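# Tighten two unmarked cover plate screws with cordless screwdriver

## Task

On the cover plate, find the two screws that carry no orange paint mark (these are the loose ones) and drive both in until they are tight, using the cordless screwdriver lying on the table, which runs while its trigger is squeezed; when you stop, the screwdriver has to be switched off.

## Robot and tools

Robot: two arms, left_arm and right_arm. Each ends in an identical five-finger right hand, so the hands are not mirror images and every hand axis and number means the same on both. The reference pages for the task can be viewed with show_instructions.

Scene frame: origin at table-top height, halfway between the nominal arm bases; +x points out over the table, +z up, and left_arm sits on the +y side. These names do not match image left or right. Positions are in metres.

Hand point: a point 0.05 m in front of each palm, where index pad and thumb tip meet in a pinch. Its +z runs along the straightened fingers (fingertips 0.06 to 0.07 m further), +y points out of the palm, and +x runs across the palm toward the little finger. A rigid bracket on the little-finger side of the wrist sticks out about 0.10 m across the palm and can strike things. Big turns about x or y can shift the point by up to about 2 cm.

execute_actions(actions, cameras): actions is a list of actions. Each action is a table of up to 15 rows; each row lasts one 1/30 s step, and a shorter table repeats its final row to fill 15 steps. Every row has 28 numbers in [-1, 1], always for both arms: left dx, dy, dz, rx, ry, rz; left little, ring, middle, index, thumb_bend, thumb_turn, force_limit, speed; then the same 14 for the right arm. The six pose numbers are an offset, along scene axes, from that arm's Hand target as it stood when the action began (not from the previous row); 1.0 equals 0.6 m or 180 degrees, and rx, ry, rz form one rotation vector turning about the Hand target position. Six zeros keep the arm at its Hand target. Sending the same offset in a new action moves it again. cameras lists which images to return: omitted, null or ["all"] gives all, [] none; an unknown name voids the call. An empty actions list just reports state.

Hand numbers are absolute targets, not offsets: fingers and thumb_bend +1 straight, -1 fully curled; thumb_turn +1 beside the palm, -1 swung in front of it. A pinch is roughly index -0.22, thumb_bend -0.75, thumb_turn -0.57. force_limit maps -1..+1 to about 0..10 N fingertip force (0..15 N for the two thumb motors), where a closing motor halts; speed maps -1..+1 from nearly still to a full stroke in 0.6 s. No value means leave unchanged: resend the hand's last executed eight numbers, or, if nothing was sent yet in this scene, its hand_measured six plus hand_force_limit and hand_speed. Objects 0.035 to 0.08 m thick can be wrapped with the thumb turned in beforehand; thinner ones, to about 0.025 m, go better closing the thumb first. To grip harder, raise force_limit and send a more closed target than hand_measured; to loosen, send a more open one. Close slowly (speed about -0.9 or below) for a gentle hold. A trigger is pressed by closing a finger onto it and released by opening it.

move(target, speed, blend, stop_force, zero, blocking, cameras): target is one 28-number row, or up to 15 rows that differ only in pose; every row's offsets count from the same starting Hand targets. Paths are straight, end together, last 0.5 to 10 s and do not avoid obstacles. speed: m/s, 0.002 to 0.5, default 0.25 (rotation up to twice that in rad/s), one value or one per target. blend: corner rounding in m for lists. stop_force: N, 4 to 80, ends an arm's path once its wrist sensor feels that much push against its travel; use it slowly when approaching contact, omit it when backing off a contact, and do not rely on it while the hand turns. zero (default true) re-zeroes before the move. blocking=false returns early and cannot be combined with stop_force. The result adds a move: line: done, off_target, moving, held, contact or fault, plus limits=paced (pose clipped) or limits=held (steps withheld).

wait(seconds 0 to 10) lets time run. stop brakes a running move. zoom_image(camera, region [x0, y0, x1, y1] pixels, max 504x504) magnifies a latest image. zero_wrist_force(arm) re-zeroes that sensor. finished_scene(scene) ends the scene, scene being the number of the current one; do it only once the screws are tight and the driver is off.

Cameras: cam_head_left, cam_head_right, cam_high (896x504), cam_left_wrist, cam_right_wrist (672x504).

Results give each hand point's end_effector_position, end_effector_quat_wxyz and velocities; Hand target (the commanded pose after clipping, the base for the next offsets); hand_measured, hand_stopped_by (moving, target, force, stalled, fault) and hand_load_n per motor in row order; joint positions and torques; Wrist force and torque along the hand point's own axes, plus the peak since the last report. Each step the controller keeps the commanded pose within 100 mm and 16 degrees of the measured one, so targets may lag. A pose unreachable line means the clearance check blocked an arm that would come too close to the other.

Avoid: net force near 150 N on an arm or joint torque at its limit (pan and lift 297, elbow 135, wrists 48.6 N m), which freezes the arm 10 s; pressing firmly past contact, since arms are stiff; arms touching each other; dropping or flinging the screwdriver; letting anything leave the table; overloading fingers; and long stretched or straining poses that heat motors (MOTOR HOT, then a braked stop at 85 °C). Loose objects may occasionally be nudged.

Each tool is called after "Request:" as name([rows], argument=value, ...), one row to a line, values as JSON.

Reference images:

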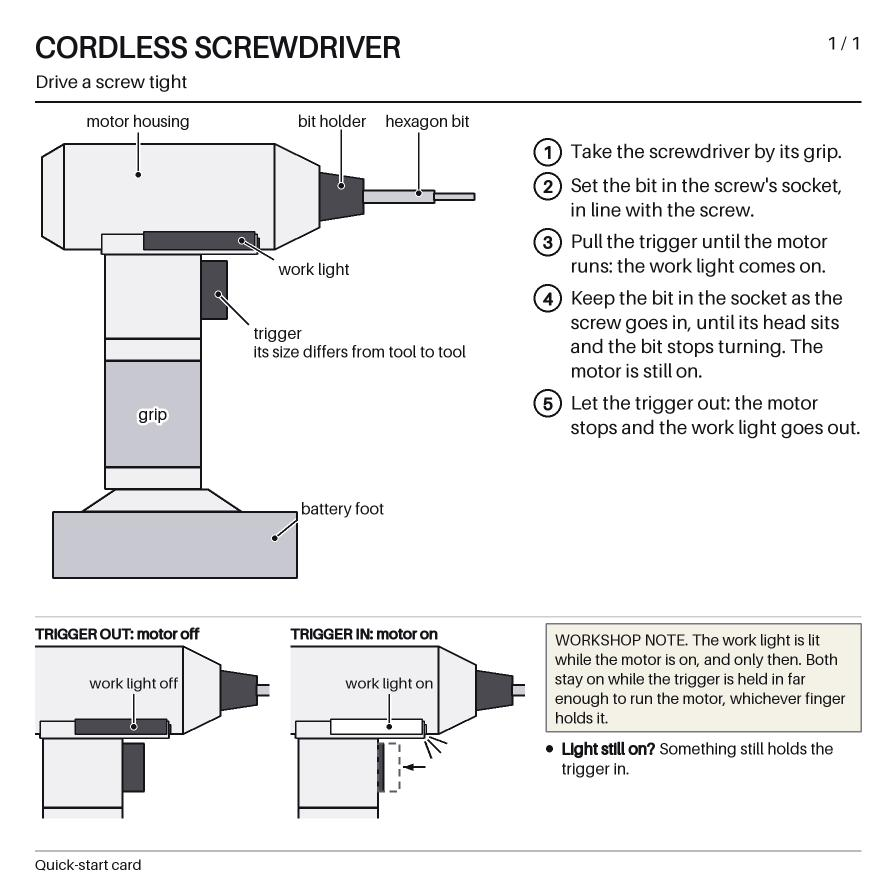

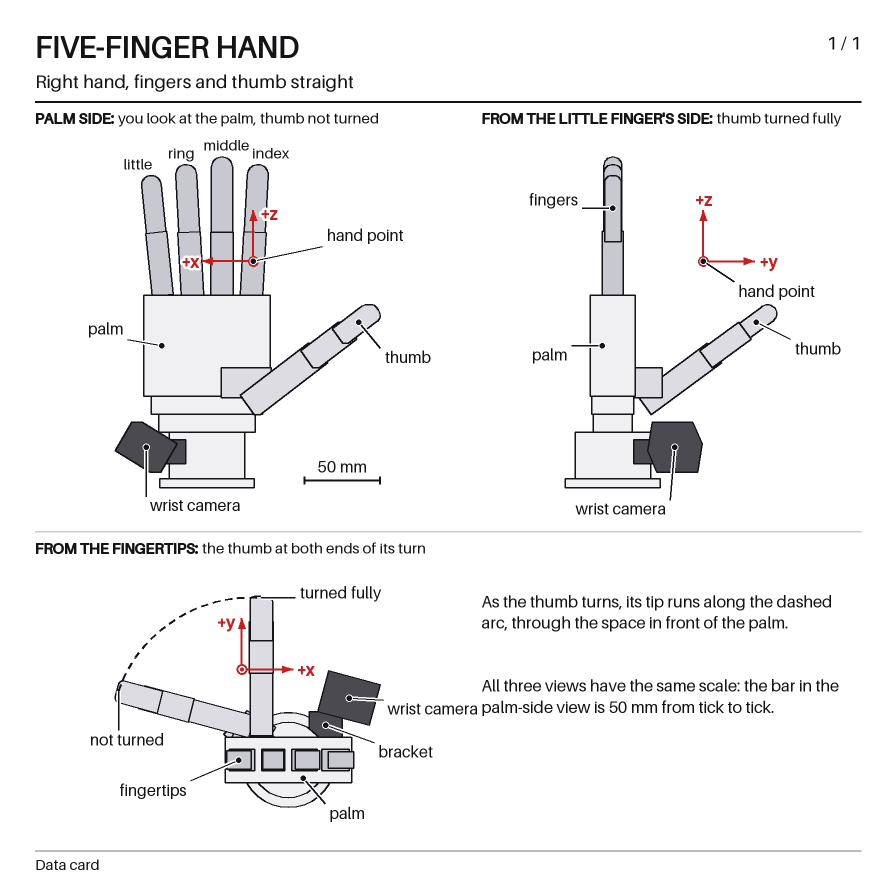

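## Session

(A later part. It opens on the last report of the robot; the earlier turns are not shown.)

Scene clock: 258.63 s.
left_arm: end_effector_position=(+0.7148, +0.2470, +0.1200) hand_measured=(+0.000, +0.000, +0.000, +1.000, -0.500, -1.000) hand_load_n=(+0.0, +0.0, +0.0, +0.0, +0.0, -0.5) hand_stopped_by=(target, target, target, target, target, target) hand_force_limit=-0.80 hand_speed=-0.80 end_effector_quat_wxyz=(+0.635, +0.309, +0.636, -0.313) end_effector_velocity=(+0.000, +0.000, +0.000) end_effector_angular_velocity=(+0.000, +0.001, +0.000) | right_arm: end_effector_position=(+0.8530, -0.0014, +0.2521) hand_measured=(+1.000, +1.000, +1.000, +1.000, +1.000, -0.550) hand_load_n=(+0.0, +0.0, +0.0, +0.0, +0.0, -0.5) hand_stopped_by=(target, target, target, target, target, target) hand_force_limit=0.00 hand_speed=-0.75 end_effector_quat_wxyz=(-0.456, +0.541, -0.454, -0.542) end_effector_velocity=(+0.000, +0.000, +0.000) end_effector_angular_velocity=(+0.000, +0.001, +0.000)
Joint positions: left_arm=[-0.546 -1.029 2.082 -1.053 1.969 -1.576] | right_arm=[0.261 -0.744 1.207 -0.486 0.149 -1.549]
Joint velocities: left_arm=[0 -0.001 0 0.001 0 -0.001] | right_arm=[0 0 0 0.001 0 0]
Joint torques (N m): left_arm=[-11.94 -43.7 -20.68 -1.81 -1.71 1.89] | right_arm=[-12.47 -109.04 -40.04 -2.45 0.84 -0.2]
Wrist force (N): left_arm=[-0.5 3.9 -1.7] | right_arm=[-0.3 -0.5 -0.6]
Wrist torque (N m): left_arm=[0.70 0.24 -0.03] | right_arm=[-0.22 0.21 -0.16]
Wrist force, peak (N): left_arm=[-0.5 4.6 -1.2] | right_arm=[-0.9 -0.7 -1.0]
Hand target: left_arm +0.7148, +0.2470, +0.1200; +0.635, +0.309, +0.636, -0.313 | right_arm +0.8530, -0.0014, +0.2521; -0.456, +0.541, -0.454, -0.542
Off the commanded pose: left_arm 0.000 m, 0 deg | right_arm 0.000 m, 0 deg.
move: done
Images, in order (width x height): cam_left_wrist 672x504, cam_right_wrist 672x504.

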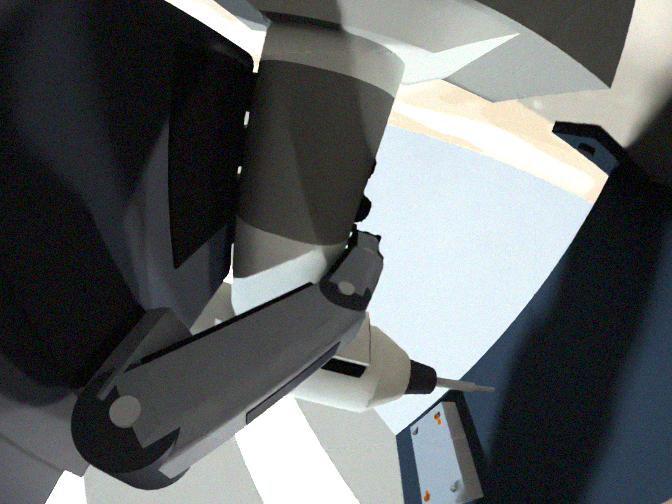

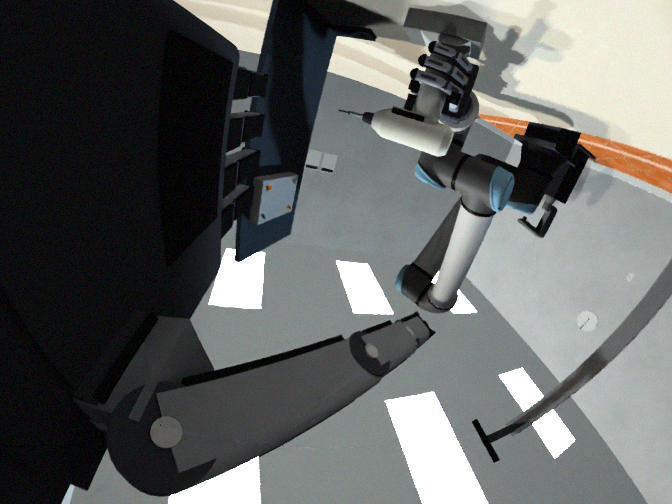

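Request:
move(target=[0,0,0,0,0,0,-0.9,-0.9,-0.9,1,-0.5,-1,-0.6,-0.85,0,0,0,0,0,0,1,1,1,1,1,-0.55,0.0,-0.75], cameras=["cam_left_wrist","cam_right_wrist"])

Request:
zoom_image(camera="cam_right_wrist", region=[320, 0, 540, 180])

Scene clock: 260.80 s.
left_arm: end_effector_position=(+0.7148, +0.2470, +0.1200) hand_measured=(-0.440, -0.432, -0.248, +1.000, -0.500, -1.000) hand_load_n=(+3.0, +1.0, +3.5, +0.0, +2.0, +0.0) hand_stopped_by=(force, force, force, target, target, target) hand_force_limit=-0.60 hand_speed=-0.85 end_effector_quat_wxyz=(+0.635, +0.309, +0.636, -0.313) end_effector_velocity=(+0.000, +0.001, +0.000) end_effector_angular_velocity=(+0.000, +0.001, +0.001) | right_arm: end_effector_position=(+0.8530, -0.0014, +0.2521) hand_measured=(+1.000, +1.000, +1.000, +1.000, +1.000, -0.550) hand_load_n=(+0.0, +0.0, +0.0, +0.0, +0.0, +0.0) hand_stopped_by=(target, target, target, target, target, target) hand_force_limit=0.00 hand_speed=-0.75 end_effector_quat_wxyz=(-0.456, +0.541, -0.454, -0.542) end_effector_velocity=(+0.000, +0.000, +0.000) end_effector_angular_velocity=(+0.000, +0.001, +0.000)
Joint positions: left_arm=[-0.546 -1.029 2.082 -1.053 1.969 -1.576] | right_arm=[0.261 -0.744 1.207 -0.486 0.149 -1.549]
Joint velocities: left_arm=[0.001 0 0 0.001 0 0] | right_arm=[0 0 0 0 0 0]
Joint torques (N m): left_arm=[-9.26 -43.73 -14.77 -3.06 -1.23 1.16] | right_arm=[-11.65 -109.44 -40.63 -2.44 0.71 -0.16]
Wrist force (N): left_arm=[1.0 4.2 -1.3] | right_arm=[-0.6 -0.7 -0.6]
Wrist torque (N m): left_arm=[0.70 -0.08 0.14] | right_arm=[-0.25 0.26 -0.18]
Wrist force, peak (N): left_arm=[-0.3 4.9 0.1] | right_arm=[-0.5 -0.8 -0.9]
Hand target: left_arm +0.7148, +0.2470, +0.1200; +0.635, +0.309, +0.636, -0.313 | right_arm +0.8530, -0.0014, +0.2521; -0.456, +0.541, -0.454, -0.542
Off the commanded pose: left_arm 0.000 m, 0 deg | right_arm 0.000 m, 0 deg.
move: done
Images, in order (width x height): cam_left_wrist 672x504, cam_right_wrist 672x504.

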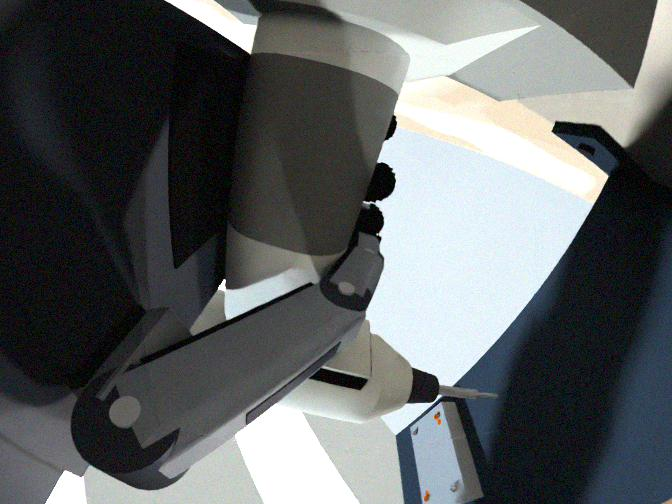

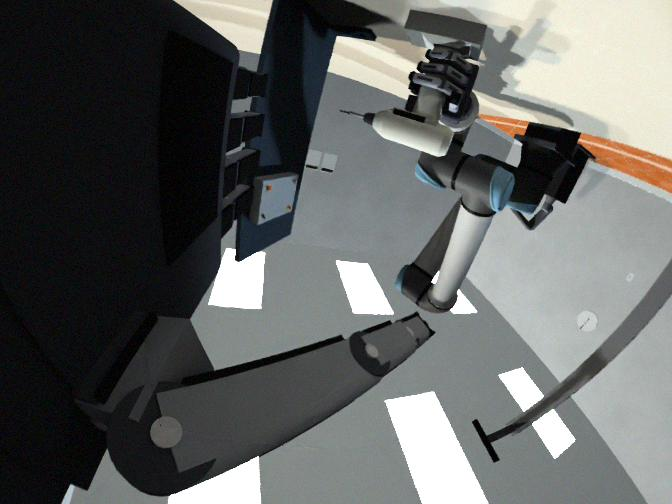

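Scaled by 2.291 from the camera's 672x504 image, which has a finer 960x720 frame.

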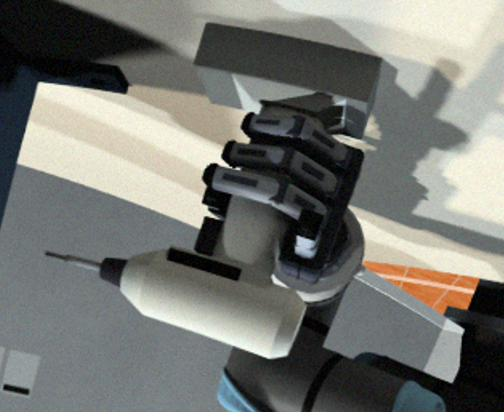

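Request:
move(target=[0,0,0,0,0,0,-0.95,-0.95,-0.95,1,-0.95,-1,0.2,-0.85,0,0,0,0,0,0,1,1,1,1,1,-0.55,0.0,-0.75], cameras=[])

Request:
move(target=[0,0,0,0,0,0,-0.95,-0.95,-0.95,-0.95,-0.95,-1,0.2,-0.75,0,0,0,0,0,0,1,1,1,1,1,-0.55,0.0,-0.75], cameras=["cam_left_wrist","cam_right_wrist"])

Request:
zoom_image(camera="cam_right_wrist", region=[320, 0, 540, 180])

Scene clock: 261.67 s.
left_arm: end_effector_position=(+0.7148, +0.2470, +0.1200) hand_measured=(-0.496, -0.480, -0.254, +1.000, -0.524, -1.000) hand_load_n=(+6.5, +5.5, +5.5, +0.0, +9.0, +3.5) hand_stopped_by=(force, force, force, target, force, target) hand_force_limit=0.20 hand_speed=-0.85 end_effector_quat_wxyz=(+0.635, +0.309, +0.636, -0.313) end_effector_velocity=(+0.000, -0.001, +0.000) end_effector_angular_velocity=(+0.001, +0.000, -0.001) | right_arm: end_effector_position=(+0.8530, -0.0014, +0.2521) hand_measured=(+1.000, +1.000, +1.000, +1.000, +1.000, -0.550) hand_load_n=(+0.0, +0.0, +0.0, +0.0, +0.0, +0.0) hand_stopped_by=(target, target, target, target, target, target) hand_force_limit=0.00 hand_speed=-0.75 end_effector_quat_wxyz=(-0.456, +0.541, -0.454, -0.542) end_effector_velocity=(+0.000, +0.000, +0.000) end_effector_angular_velocity=(+0.000, -0.001, +0.000)
Joint positions: left_arm=[-0.546 -1.029 2.082 -1.053 1.969 -1.576] | right_arm=[0.261 -0.744 1.207 -0.486 0.149 -1.549]
Joint velocities: left_arm=[-0.001 0 0 0 0 0.001] | right_arm=[0 0 0 -0.001 0 0]
Joint torques (N m): left_arm=[-6.76 -46.85 -12.17 -2.48 -1.03 1.43] | right_arm=[-11.24 -108.95 -39.78 -2.33 0.73 -0.26]
Wrist force (N): left_arm=[-5.6 4.6 0.3] | right_arm=[-0.1 -0.5 -1.0]
Wrist torque (N m): left_arm=[0.77 -0.19 0.35] | right_arm=[-0.18 0.20 -0.15]
Wrist force, peak (N): left_arm=[-6.1 4.7 0.5] | right_arm=[-0.6 -0.4 -1.2]
Hand target: left_arm +0.7148, +0.2470, +0.1200; +0.635, +0.309, +0.636, -0.313 | right_arm +0.8530, -0.0014, +0.2521; -0.456, +0.541, -0.454, -0.542
Off the commanded pose: left_arm 0.000 m, 0 deg | right_arm 0.000 m, 0 deg.
move: done
No camera images: "cameras" was empty.

Scene clock: 265.10 s.
left_arm: end_effector_position=(+0.7148, +0.2470, +0.1200) hand_measured=(-0.496, -0.480, -0.254, -0.316, -0.524, -1.000) hand_load_n=(+6.5, +4.5, +5.0, +8.5, +9.0, +3.0) hand_stopped_by=(force, force, force, force, force, target) hand_force_limit=0.20 hand_speed=-0.75 end_effector_quat_wxyz=(+0.635, +0.309, +0.636, -0.313) end_effector_velocity=(+0.000, +0.001, +0.000) end_effector_angular_velocity=(+0.001, +0.000, +0.001) | right_arm: end_effector_position=(+0.8530, -0.0014, +0.2521) hand_measured=(+1.000, +1.000, +1.000, +1.000, +1.000, -0.550) hand_load_n=(+0.0, +0.0, +0.0, +0.0, +0.0, +0.0) hand_stopped_by=(target, target, target, target, target, target) hand_force_limit=0.00 hand_speed=-0.75 end_effector_quat_wxyz=(-0.456, +0.541, -0.454, -0.542) end_effector_velocity=(+0.000, +0.000, -0.001) end_effector_angular_velocity=(+0.000, +0.000, +0.000)
Joint positions: left_arm=[-0.546 -1.029 2.082 -1.053 1.969 -1.576] | right_arm=[0.261 -0.744 1.207 -0.486 0.149 -1.549]
Joint velocities: left_arm=[0 0 0 0.001 -0.001 0.001] | right_arm=[0 0.001 0 -0.001 0 0]
Joint torques (N m): left_arm=[-5.99 -43.74 -5.96 2.98 -0.76 1.09] | right_arm=[-10.82 -109.06 -39.86 -2.36 0.56 -0.3]
Wrist force (N): left_arm=[-5.4 4.7 0.7] | right_arm=[-0.3 -0.2 -1.0]
Wrist torque (N m): left_arm=[0.76 -0.22 0.40] | right_arm=[-0.14 0.23 -0.15]
Wrist force, peak (N): left_arm=[-6.5 4.6 0.3] | right_arm=[-0.2 -0.4 -1.3]
Hand target: left_arm +0.7148, +0.2470, +0.1200; +0.635, +0.309, +0.636, -0.313 | right_arm +0.8530, -0.0014, +0.2521; -0.456, +0.541, -0.454, -0.542
Off the commanded pose: left_arm 0.000 m, 0 deg | right_arm 0.000 m, 0 deg.
move: done
Images, in order (width x height): cam_left_wrist 672x504, cam_right_wrist 672x504.

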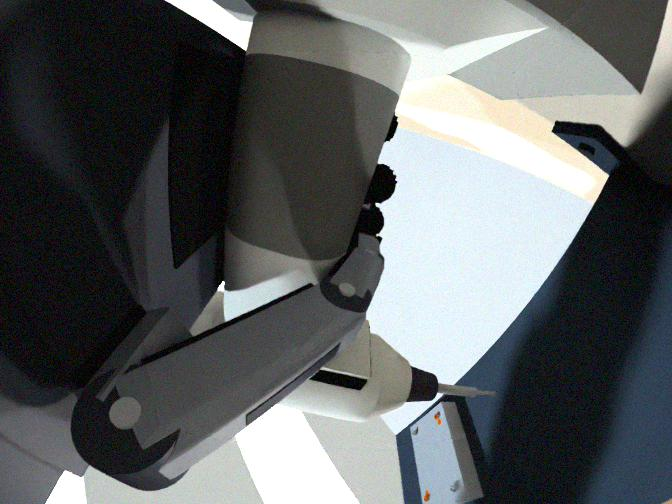

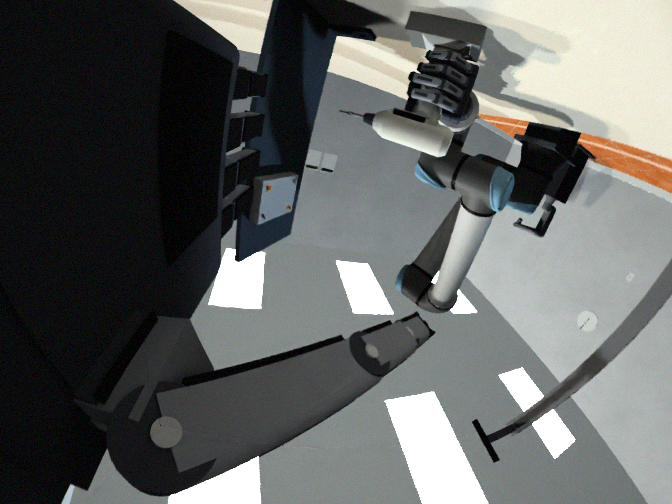

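Scaled by 2.291 from the camera's 672x504 image, which has a finer 960x720 frame.

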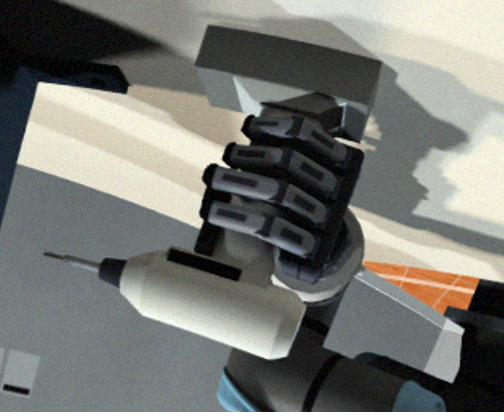

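Request:
move(target=[0,0,0,0,0,0,-0.95,-0.95,-0.95,-1,-0.95,-1,1,-0.6,0,0,0,0,0,0,1,1,1,1,1,-0.55,0.0,-0.75], cameras=["cam_left_wrist","cam_right_wrist"])

Request:
zoom_image(camera="cam_right_wrist", region=[320, 0, 540, 180])

Request:
zoom_image(camera="cam_left_wrist", region=[150, 150, 500, 450])

Scene clock: 265.97 s.
left_arm: end_effector_position=(+0.7148, +0.2470, +0.1200) hand_measured=(-0.496, -0.480, -0.254, -0.330, -0.522, -1.000) hand_load_n=(+6.0, +4.0, +5.0, +12.5, +9.5, +1.5) hand_stopped_by=(force, force, force, force, force, target) hand_force_limit=1.00 hand_speed=-0.60 end_effector_quat_wxyz=(+0.635, +0.309, +0.636, -0.313) end_effector_velocity=(+0.000, +0.001, +0.000) end_effector_angular_velocity=(+0.000, +0.000, +0.001) | right_arm: end_effector_position=(+0.8530, -0.0014, +0.2521) hand_measured=(+1.000, +1.000, +1.000, +1.000, +1.000, -0.550) hand_load_n=(+0.0, +0.0, +0.0, +0.0, +0.0, +0.0) hand_stopped_by=(target, target, target, target, target, target) hand_force_limit=0.00 hand_speed=-0.75 end_effector_quat_wxyz=(-0.456, +0.541, -0.454, -0.542) end_effector_velocity=(+0.000, +0.000, +0.003) end_effector_angular_velocity=(+0.001, -0.003, +0.000)
Joint positions: left_arm=[-0.546 -1.029 2.082 -1.053 1.969 -1.576] | right_arm=[0.261 -0.744 1.207 -0.486 0.149 -1.549]
Joint velocities: left_arm=[0.001 0 0 0 0 0] | right_arm=[0 -0.003 0 0 0 0]
Joint torques (N m): left_arm=[-7.81 -41.81 -6.46 2.6 -0.68 1.19] | right_arm=[-11.3 -109.18 -40.41 -2.35 0.57 -0.36]
Wrist force (N): left_arm=[-4.6 4.4 0.4] | right_arm=[-0.1 -0.5 -0.8]
Wrist torque (N m): left_arm=[0.71 -0.23 0.45] | right_arm=[-0.21 0.19 -0.15]
Wrist force, peak (N): left_arm=[-5.7 4.8 0.7] | right_arm=[-0.6 -0.7 -1.2]
Hand target: left_arm +0.7148, +0.2470, +0.1200; +0.635, +0.309, +0.636, -0.313 | right_arm +0.8530, -0.0014, +0.2521; -0.456, +0.541, -0.454, -0.542
Off the commanded pose: left_arm 0.000 m, 0 deg | right_arm 0.000 m, 0 deg.
move: done
Images, in order (width x height): cam_left_wrist 672x504, cam_right_wrist 672x504.

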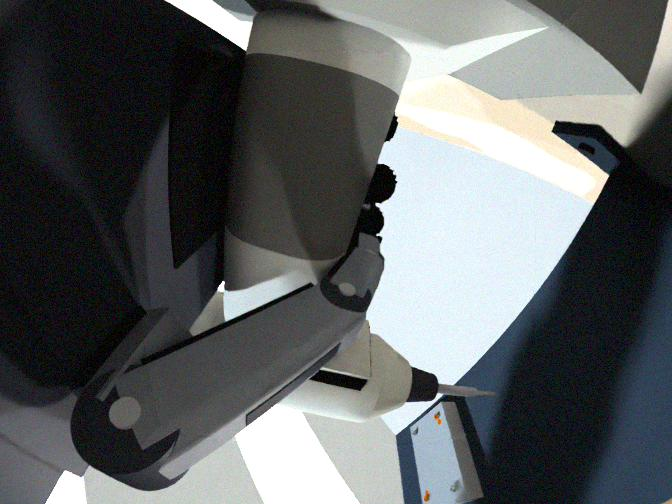

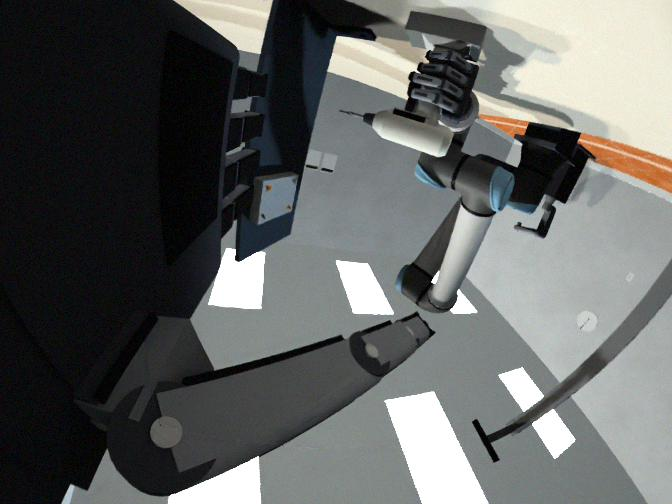

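Scaled by 2.291 from the camera's 672x504 image, which has a finer 960x720 frame.

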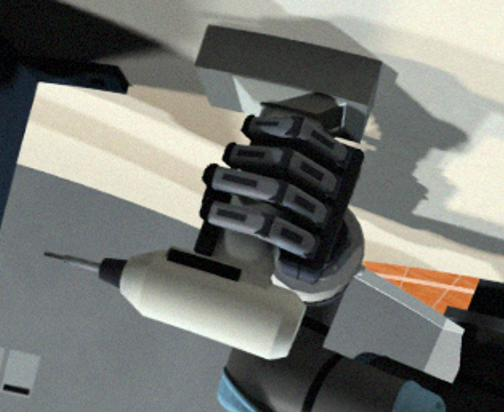

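Scaled by 1.440 from the camera's 672x504 image, which has a finer 960x720 frame.

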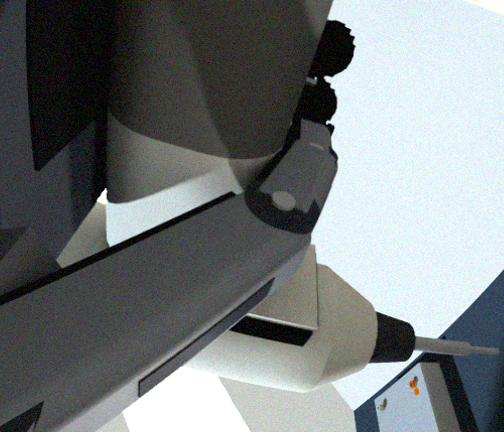

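Request:
move(target=[0,0,0,0,0,0,-0.95,-0.95,-0.95,1,0,-1,0.2,-0.6,0,0,0,0,0,0,1,1,1,1,1,-0.55,0.0,-0.75], cameras=[])

Request:
zoom_image(camera="cam_right_wrist", region=[320, 0, 540, 180])

Request:
move(target=[0,0,0,0,0,0,-0.95,-0.95,-0.95,-1,0,-1,0.2,-0.75,0,0,0,0,0,0,1,1,1,1,1,-0.55,0.0,-0.75], cameras=["cam_left_wrist","cam_right_wrist"])

Request:
zoom_image(camera="cam_right_wrist", region=[320, 0, 540, 180])

Scene clock: 268.67 s.
left_arm: end_effector_position=(+0.7148, +0.2470, +0.1200) hand_measured=(-0.496, -0.480, -0.254, +1.000, +0.000, -1.000) hand_load_n=(+0.5, +0.0, +0.0, +0.0, +0.0, +0.0) hand_stopped_by=(force, force, force, target, target, target) hand_force_limit=0.20 hand_speed=-0.60 end_effector_quat_wxyz=(+0.635, +0.309, +0.636, -0.313) end_effector_velocity=(+0.000, -0.001, -0.001) end_effector_angular_velocity=(+0.001, +0.001, -0.001) | right_arm: end_effector_position=(+0.8530, -0.0014, +0.2521) hand_measured=(+1.000, +1.000, +1.000, +1.000, +1.000, -0.550) hand_load_n=(+0.0, +0.0, +0.0, +0.0, -0.5, -0.5) hand_stopped_by=(target, target, target, target, target, target) hand_force_limit=0.00 hand_speed=-0.75 end_effector_quat_wxyz=(-0.456, +0.541, -0.454, -0.542) end_effector_velocity=(+0.000, +0.000, +0.000) end_effector_angular_velocity=(+0.000, +0.001, +0.000)
Joint positions: left_arm=[-0.546 -1.029 2.082 -1.053 1.969 -1.576] | right_arm=[0.261 -0.744 1.207 -0.486 0.149 -1.549]
Joint velocities: left_arm=[0 0.001 0 0.001 0.001 0] | right_arm=[0 0 0 0.001 0 0]
Joint torques (N m): left_arm=[-6.63 -46.09 -34.07 -5.09 -0.26 0.87] | right_arm=[-11.43 -109.04 -39.86 -2.39 0.5 -0.23]
Wrist force (N): left_arm=[-0.4 4.0 -0.7] | right_arm=[-0.7 -0.2 -1.0]
Wrist torque (N m): left_arm=[0.70 0.21 0.00] | right_arm=[-0.15 0.28 -0.18]
Wrist force, peak (N): left_arm=[-5.0 4.9 0.4] | right_arm=[-0.6 -0.7 -1.0]
Hand target: left_arm +0.7148, +0.2470, +0.1200; +0.635, +0.309, +0.636, -0.313 | right_arm +0.8530, -0.0014, +0.2521; -0.456, +0.541, -0.454, -0.542
Off the commanded pose: left_arm 0.000 m, 0 deg | right_arm 0.000 m, 0 deg.
move: done
No camera images: "cameras" was empty.

Scaled by 2.291 from the camera's 672x504 image, which has a finer 960x720 frame.

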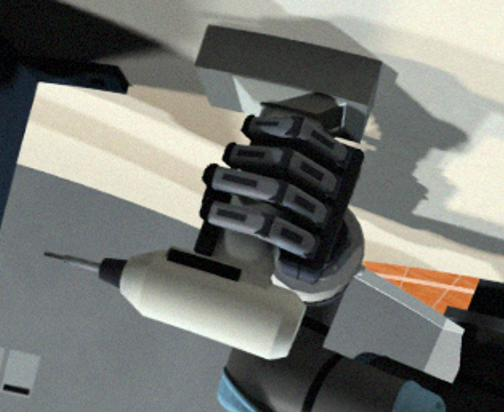

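Scene clock: 273.00 s.
left_arm: end_effector_position=(+0.7148, +0.2470, +0.1200) hand_measured=(-0.496, -0.480, -0.254, -0.692, +0.000, -1.000) hand_load_n=(+0.0, +0.0, +0.0, +6.0, +1.0, +0.0) hand_stopped_by=(force, force, force, force, target, target) hand_force_limit=0.20 hand_speed=-0.75 end_effector_quat_wxyz=(+0.635, +0.309, +0.636, -0.313) end_effector_velocity=(+0.000, +0.000, +0.000) end_effector_angular_velocity=(-0.001, +0.001, +0.000) | right_arm: end_effector_position=(+0.8530, -0.0014, +0.2521) hand_measured=(+1.000, +1.000, +1.000, +1.000, +1.000, -0.550) hand_load_n=(+0.0, +0.0, +0.0, +0.0, +0.0, +0.0) hand_stopped_by=(target, target, target, target, target, target) hand_force_limit=0.00 hand_speed=-0.75 end_effector_quat_wxyz=(-0.456, +0.541, -0.454, -0.542) end_effector_velocity=(+0.000, +0.000, +0.001) end_effector_angular_velocity=(+0.000, -0.001, +0.000)
Joint positions: left_arm=[-0.546 -1.029 2.082 -1.053 1.969 -1.576] | right_arm=[0.261 -0.744 1.207 -0.486 0.149 -1.549]
Joint velocities: left_arm=[-0.001 0 0 0 -0.001 -0.002] | right_arm=[0 -0.001 0 0.001 0 0]
Joint torques (N m): left_arm=[-4.3 -47.77 -30.64 -2.8 0.44 0.44] | right_arm=[-11.85 -108.76 -39.56 -2.34 0.51 -0.3]
Wrist force (N): left_arm=[-0.9 4.0 -0.9] | right_arm=[-0.4 -0.7 -0.6]
Wrist torque (N m): left_arm=[0.68 0.29 0.00] | right_arm=[-0.25 0.22 -0.17]
Wrist force, peak (N): left_arm=[-1.0 4.6 -1.1] | right_arm=[-0.5 -0.7 -1.2]
Hand target: left_arm +0.7148, +0.2470, +0.1200; +0.635, +0.309, +0.636, -0.313 | right_arm +0.8530, -0.0014, +0.2521; -0.456, +0.541, -0.454, -0.542
Off the commanded pose: left_arm 0.000 m, 0 deg | right_arm 0.000 m, 0 deg.
move: done
Images, in order (width x height): cam_left_wrist 672x504, cam_right_wrist 672x504.

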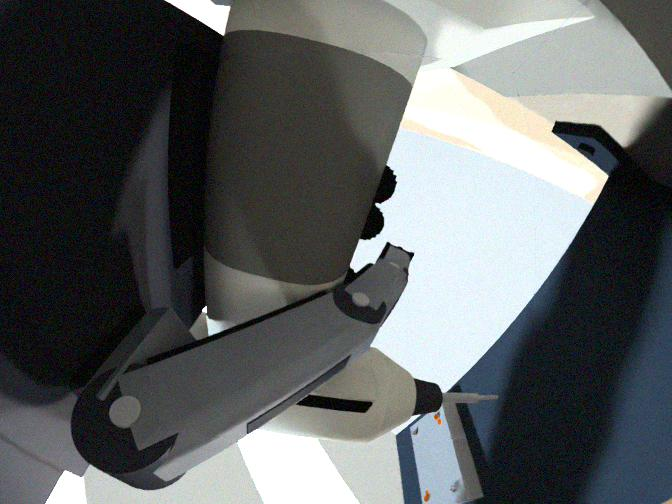

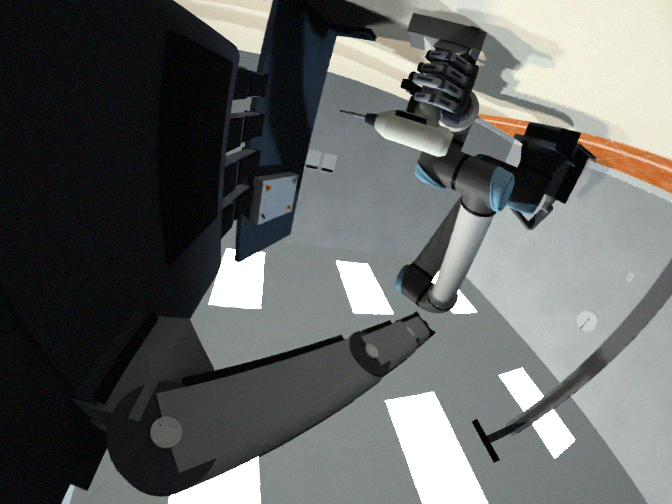

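Scaled by 2.291 from the camera's 672x504 image, which has a finer 960x720 frame.

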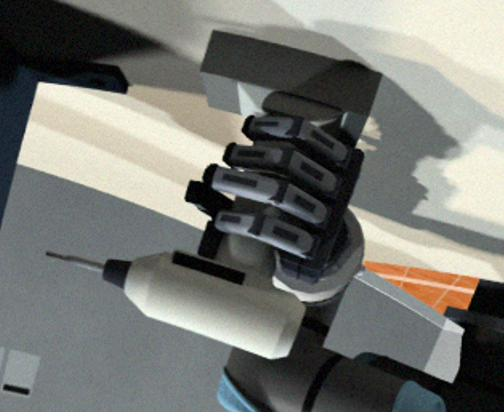

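Request:
move(target=[0,0,0,0,0,0,1,1,1,1,0.6,-1,0.2,-0.4,0,0,0,0,0,0,1,1,1,1,1,-0.55,0.0,-0.75], cameras=["cam_left_wrist"])

Request:
zoom_image(camera="cam_left_wrist", region=[150, 100, 500, 450])

Scene clock: 276.57 s.
left_arm: end_effector_position=(+0.7148, +0.2470, +0.1200) hand_measured=(+1.000, +1.000, +1.000, +1.000, +0.600, -1.000) hand_load_n=(+0.0, +0.0, +0.0, +0.0, +0.0, -0.5) hand_stopped_by=(target, target, target, target, target, target) hand_force_limit=0.20 hand_speed=-0.40 end_effector_quat_wxyz=(+0.635, +0.309, +0.636, -0.313) end_effector_velocity=(+0.000, +0.001, +0.000) end_effector_angular_velocity=(+0.000, +0.000, +0.001) | right_arm: end_effector_position=(+0.8530, -0.0014, +0.2521) hand_measured=(+1.000, +1.000, +1.000, +1.000, +1.000, -0.550) hand_load_n=(+0.0, +0.0, +0.0, +0.0, +0.0, +0.0) hand_stopped_by=(target, target, target, target, target, target) hand_force_limit=0.00 hand_speed=-0.75 end_effector_quat_wxyz=(-0.456, +0.541, -0.454, -0.542) end_effector_velocity=(+0.000, +0.000, +0.001) end_effector_angular_velocity=(+0.000, +0.000, +0.000)
Joint positions: left_arm=[-0.546 -1.029 2.082 -1.053 1.969 -1.576] | right_arm=[0.261 -0.744 1.207 -0.486 0.149 -1.549]
Joint velocities: left_arm=[0.001 0 0 0 0 0] | right_arm=[0 -0.001 0 0 0 0]
Joint torques (N m): left_arm=[-0.68 -48.76 -26.58 -1.86 0.82 -0.4] | right_arm=[-11.46 -108.82 -39.11 -2.19 0.54 -0.33]
Wrist force (N): left_arm=[-0.5 3.0 -1.2] | right_arm=[-0.4 -0.6 -0.9]
Wrist torque (N m): left_arm=[0.68 0.22 0.00] | right_arm=[-0.20 0.24 -0.17]
Wrist force, peak (N): left_arm=[-0.9 4.9 -0.5] | right_arm=[-0.5 -0.7 -1.2]
Hand target: left_arm +0.7148, +0.2470, +0.1200; +0.635, +0.309, +0.636, -0.313 | right_arm +0.8530, -0.0014, +0.2521; -0.456, +0.541, -0.454, -0.542
Off the commanded pose: left_arm 0.000 m, 0 deg | right_arm 0.000 m, 0 deg.
move: done
Images, in order (width x height): cam_left_wrist 672x504.

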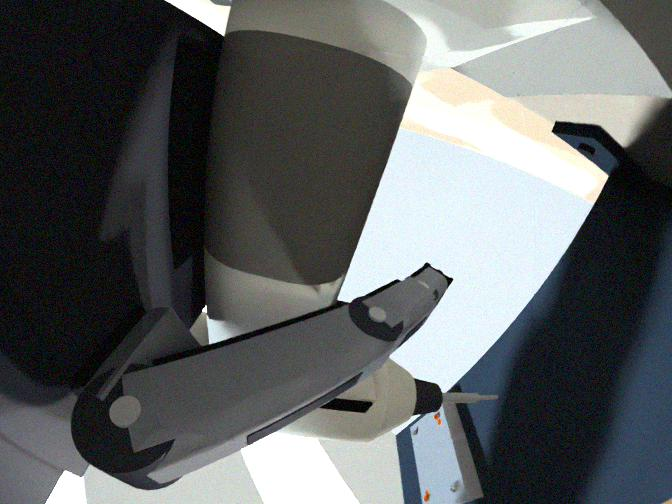

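Scaled by 1.440 from the camera's 672x504 image, which has a finer 960x720 frame.

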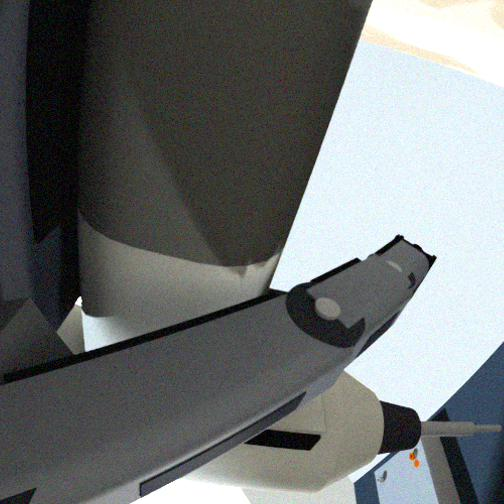

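Request:
move([
  [0.0068,0.0348,0,0,0,0.1389,1,1,1,1,0.6,-1,0.2,-0.4,0,0,0,0,0,0,1,1,1,1,1,-0.55,0.0,-0.75],
  [0.0007,0.0738,0,0,0,0.2778,1,1,1,1,0.6,-1,0.2,-0.4,0,0,0,0,0,0,1,1,1,1,1,-0.55,0.0,-0.75],
], speed=0.08, cameras=["cam_left_wrist","cam_right_wrist","cam_high"])

Request:
zoom_image(camera="cam_right_wrist", region=[320, 0, 540, 180])

Scene clock: 282.93 s.
left_arm: end_effector_position=(+0.7148, +0.2910, +0.1198) hand_measured=(+1.000, +1.000, +1.000, +1.000, +0.600, -1.000) hand_load_n=(+0.0, +0.0, +0.0, +0.0, +0.0, -0.5) hand_stopped_by=(target, target, target, target, target, target) hand_force_limit=0.20 hand_speed=-0.40 end_effector_quat_wxyz=(+0.707, +0.011, +0.707, -0.015) end_effector_velocity=(+0.000, +0.000, +0.000) end_effector_angular_velocity=(+0.000, +0.001, +0.001) | right_arm: end_effector_position=(+0.8530, -0.0014, +0.2521) hand_measured=(+1.000, +1.000, +1.000, +1.000, +1.000, -0.550) hand_load_n=(+0.0, +0.0, +0.0, +0.0, +0.0, +0.0) hand_stopped_by=(target, target, target, target, target, target) hand_force_limit=0.00 hand_speed=-0.75 end_effector_quat_wxyz=(-0.456, +0.541, -0.454, -0.542) end_effector_velocity=(+0.000, +0.000, +0.000) end_effector_angular_velocity=(+0.000, +0.000, +0.000)
Joint positions: left_arm=[-0.84 -1.016 2.054 -1.039 0.802 -1.576] | right_arm=[0.261 -0.744 1.207 -0.486 0.149 -1.549]
Joint velocities: left_arm=[0 0 0.001 0 -0.001 0] | right_arm=[0 0 0 0 0 0]
Joint torques (N m): left_arm=[12.02 -74.95 -7.87 -5.04 0.06 1.72] | right_arm=[-12.32 -109.74 -38.53 -2.25 0.45 -0.21]
Wrist force (N): left_arm=[-0.4 4.1 -1.6] | right_arm=[-0.5 -0.3 -0.8]
Wrist torque (N m): left_arm=[0.75 0.21 0.00] | right_arm=[-0.17 0.24 -0.17]
Wrist force, peak (N): left_arm=[-0.3 4.3 -1.5] | right_arm=[-0.9 -0.7 -0.9]
Hand target: left_arm +0.7148, +0.2912, +0.1199; +0.707, +0.011, +0.707, -0.015 | right_arm +0.8530, -0.0014, +0.2521; -0.456, +0.541, -0.454, -0.542
Off the commanded pose: left_arm 0.000 m, 0 deg | right_arm 0.000 m, 0 deg.
move: done
Images, in order (width x height): cam_high 896x504, cam_left_wrist 672x504, cam_right_wrist 672x504.

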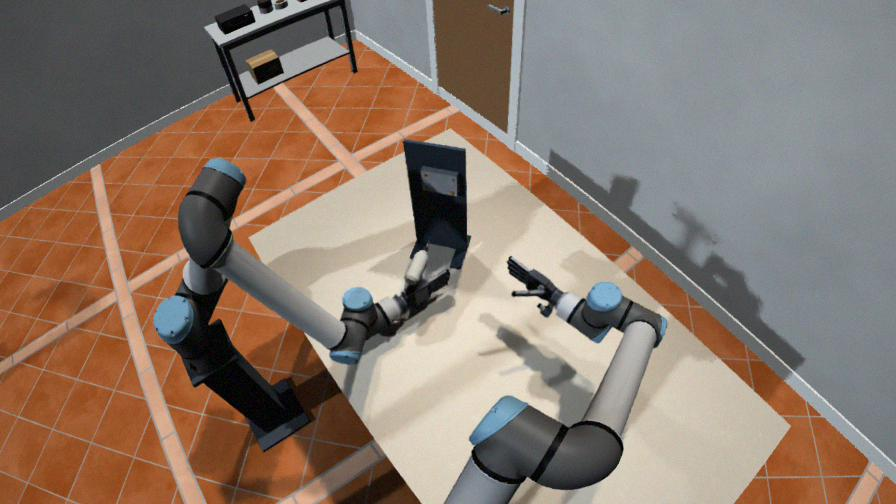

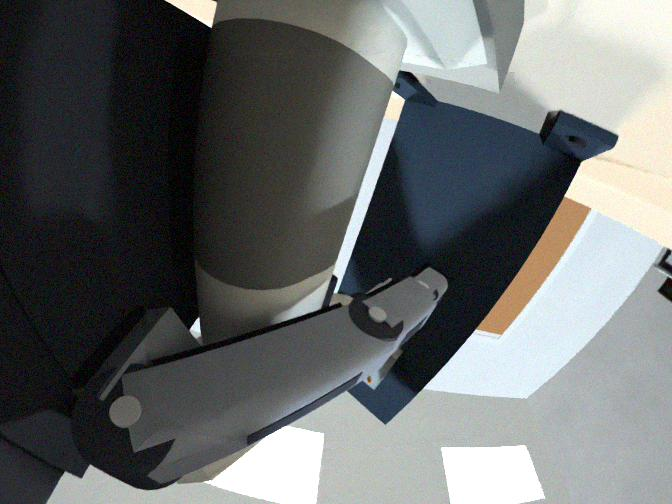

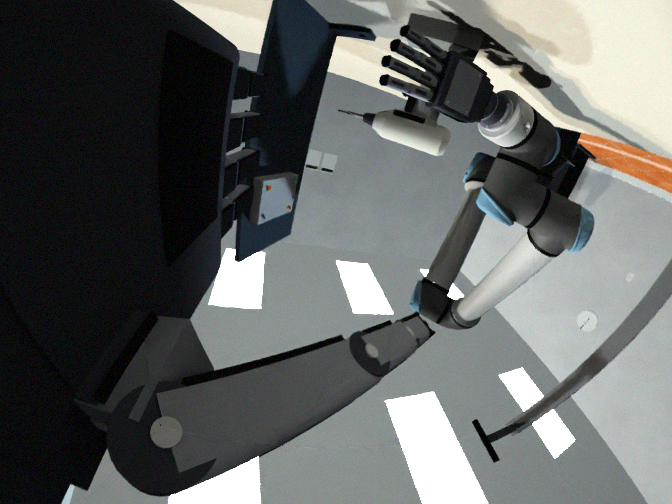

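Scaled by 2.291 from the camera's 672x504 image, which has a finer 960x720 frame.

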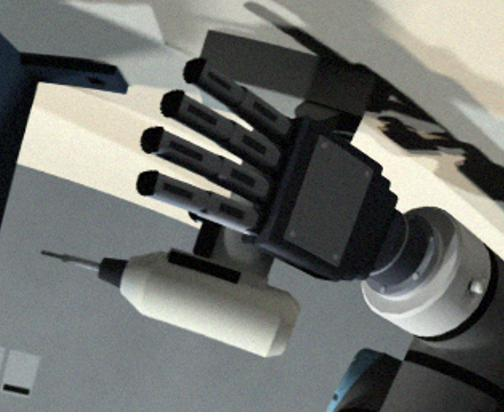

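Request:
move(target=[-0.0275,0.006,0.0073,0,0,0,1,1,1,1,0.6,-1,0.2,-0.4,0,0,0,0,0,0,1,1,1,1,1,-0.55,0.0,-0.75], speed=0.05, cameras=[])

Request:
move(target=[0,0,0,0,0,0,0,0,0,1,-0.5,-1,-0.8,-0.75,0,0,0,0,0,0,1,1,1,1,1,-0.55,0.0,-0.75], cameras=["cam_left_wrist","cam_right_wrist"])

Request:
zoom_image(camera="cam_right_wrist", region=[320, 0, 540, 180])

Scene clock: 284.20 s.
left_arm: end_effector_position=(+0.6981, +0.2949, +0.1243) hand_measured=(+1.000, +1.000, +1.000, +1.000, +0.600, -1.000) hand_load_n=(+0.0, +0.0, +0.0, -0.5, +0.0, +0.0) hand_stopped_by=(target, target, target, target, target, target) hand_force_limit=0.20 hand_speed=-0.40 end_effector_quat_wxyz=(+0.707, +0.011, +0.707, -0.015) end_effector_velocity=(+0.002, -0.001, +0.000) end_effector_angular_velocity=(-0.003, -0.002, +0.000) | right_arm: end_effector_position=(+0.8530, -0.0014, +0.2521) hand_measured=(+1.000, +1.000, +1.000, +1.000, +1.000, -0.550) hand_load_n=(+0.0, +0.0, +0.0, +0.0, +0.0, +0.0) hand_stopped_by=(target, target, target, target, target, target) hand_force_limit=0.00 hand_speed=-0.75 end_effector_quat_wxyz=(-0.456, +0.541, -0.454, -0.542) end_effector_velocity=(+0.000, +0.000, +0.000) end_effector_angular_velocity=(+0.000, -0.001, +0.000)
Joint positions: left_arm=[-0.856 -1.039 2.087 -1.049 0.786 -1.576] | right_arm=[0.261 -0.744 1.207 -0.486 0.149 -1.549]
Joint velocities: left_arm=[0.002 0.002 -0.004 -0.001 0.002 -0.001] | right_arm=[0 0 0 -0.001 0 0]
Joint torques (N m): left_arm=[8.06 -39.36 -36.97 -1.57 1.71 -2.63] | right_arm=[-10.26 -109.44 -38.98 -2.36 0.6 -0.41]
Wrist force (N): left_arm=[-0.4 3.3 -1.6] | right_arm=[-0.6 -0.5 -0.9]
Wrist torque (N m): left_arm=[0.73 0.21 0.00] | right_arm=[-0.18 0.27 -0.17]
Wrist force, peak (N): left_arm=[-0.4 4.1 -1.6] | right_arm=[-0.8 -0.2 -0.9]
Hand target: left_arm +0.6983, +0.2948, +0.1243; +0.707, +0.011, +0.707, -0.015 | right_arm +0.8530, -0.0014, +0.2521; -0.456, +0.541, -0.454, -0.542
Off the commanded pose: left_arm 0.000 m, 0 deg | right_arm 0.000 m, 0 deg.
move: done
No camera images: "cameras" was empty.

Scene clock: 288.63 s.
left_arm: end_effector_position=(+0.6983, +0.2948, +0.1243) hand_measured=(+0.000, +0.000, +0.000, +1.000, -0.500, -1.000) hand_load_n=(+0.0, +0.0, +0.0, +0.0, +0.0, +0.0) hand_stopped_by=(target, target, target, target, target, target) hand_force_limit=-0.80 hand_speed=-0.75 end_effector_quat_wxyz=(+0.707, +0.011, +0.707, -0.015) end_effector_velocity=(+0.000, +0.000, +0.000) end_effector_angular_velocity=(+0.000, +0.000, +0.001) | right_arm: end_effector_position=(+0.8530, -0.0014, +0.2521) hand_measured=(+1.000, +1.000, +1.000, +1.000, +1.000, -0.550) hand_load_n=(+0.0, +0.0, +0.0, +0.0, +0.0, -0.5) hand_stopped_by=(target, target, target, target, target, target) hand_force_limit=0.00 hand_speed=-0.75 end_effector_quat_wxyz=(-0.456, +0.541, -0.454, -0.542) end_effector_velocity=(+0.000, +0.000, +0.001) end_effector_angular_velocity=(+0.000, -0.001, +0.000)
Joint positions: left_arm=[-0.856 -1.039 2.087 -1.049 0.786 -1.576] | right_arm=[0.261 -0.744 1.207 -0.486 0.149 -1.549]
Joint velocities: left_arm=[0 0 0 0 -0.001 0] | right_arm=[0 -0.001 0 0 0 0]
Joint torques (N m): left_arm=[9.56 -43.15 -24.47 -1.74 1.18 -2.53] | right_arm=[-11.19 -109.09 -38.35 -2.19 0.69 -0.24]
Wrist force (N): left_arm=[-0.3 3.7 -1.6] | right_arm=[-0.8 -0.5 -0.9]
Wrist torque (N m): left_arm=[0.67 0.20 -0.03] | right_arm=[-0.19 0.30 -0.19]
Wrist force, peak (N): left_arm=[-0.5 4.5 -1.4] | right_arm=[-0.7 -0.8 -1.2]
Hand target: left_arm +0.6983, +0.2948, +0.1243; +0.707, +0.011, +0.707, -0.015 | right_arm +0.8530, -0.0014, +0.2521; -0.456, +0.541, -0.454, -0.542
Off the commanded pose: left_arm 0.000 m, 0 deg | right_arm 0.000 m, 0 deg.
move: done
Images, in order (width x height): cam_left_wrist 672x504, cam_right_wrist 672x504.

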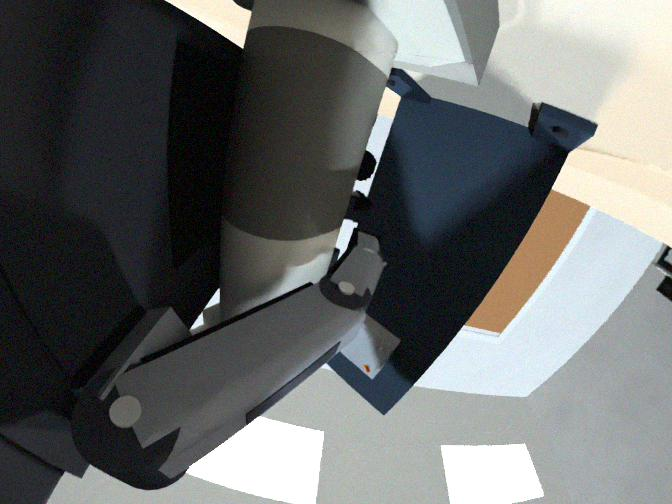

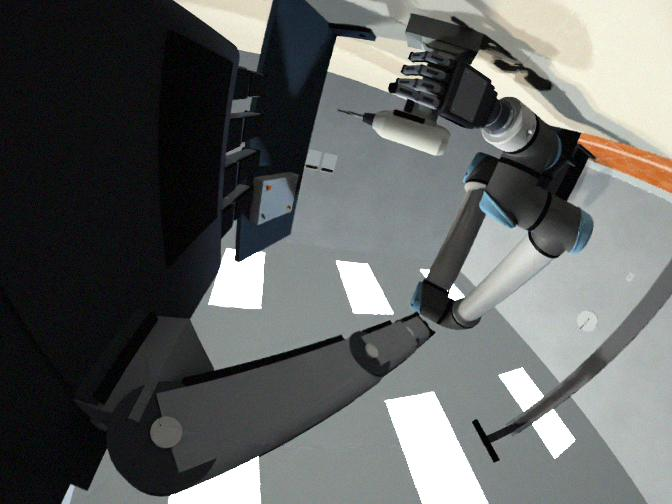

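Scaled by 2.291 from the camera's 672x504 image, which has a finer 960x720 frame.

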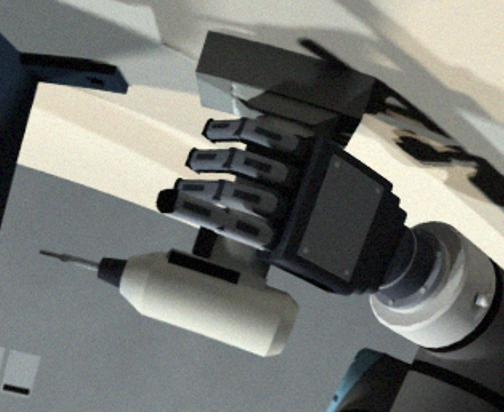

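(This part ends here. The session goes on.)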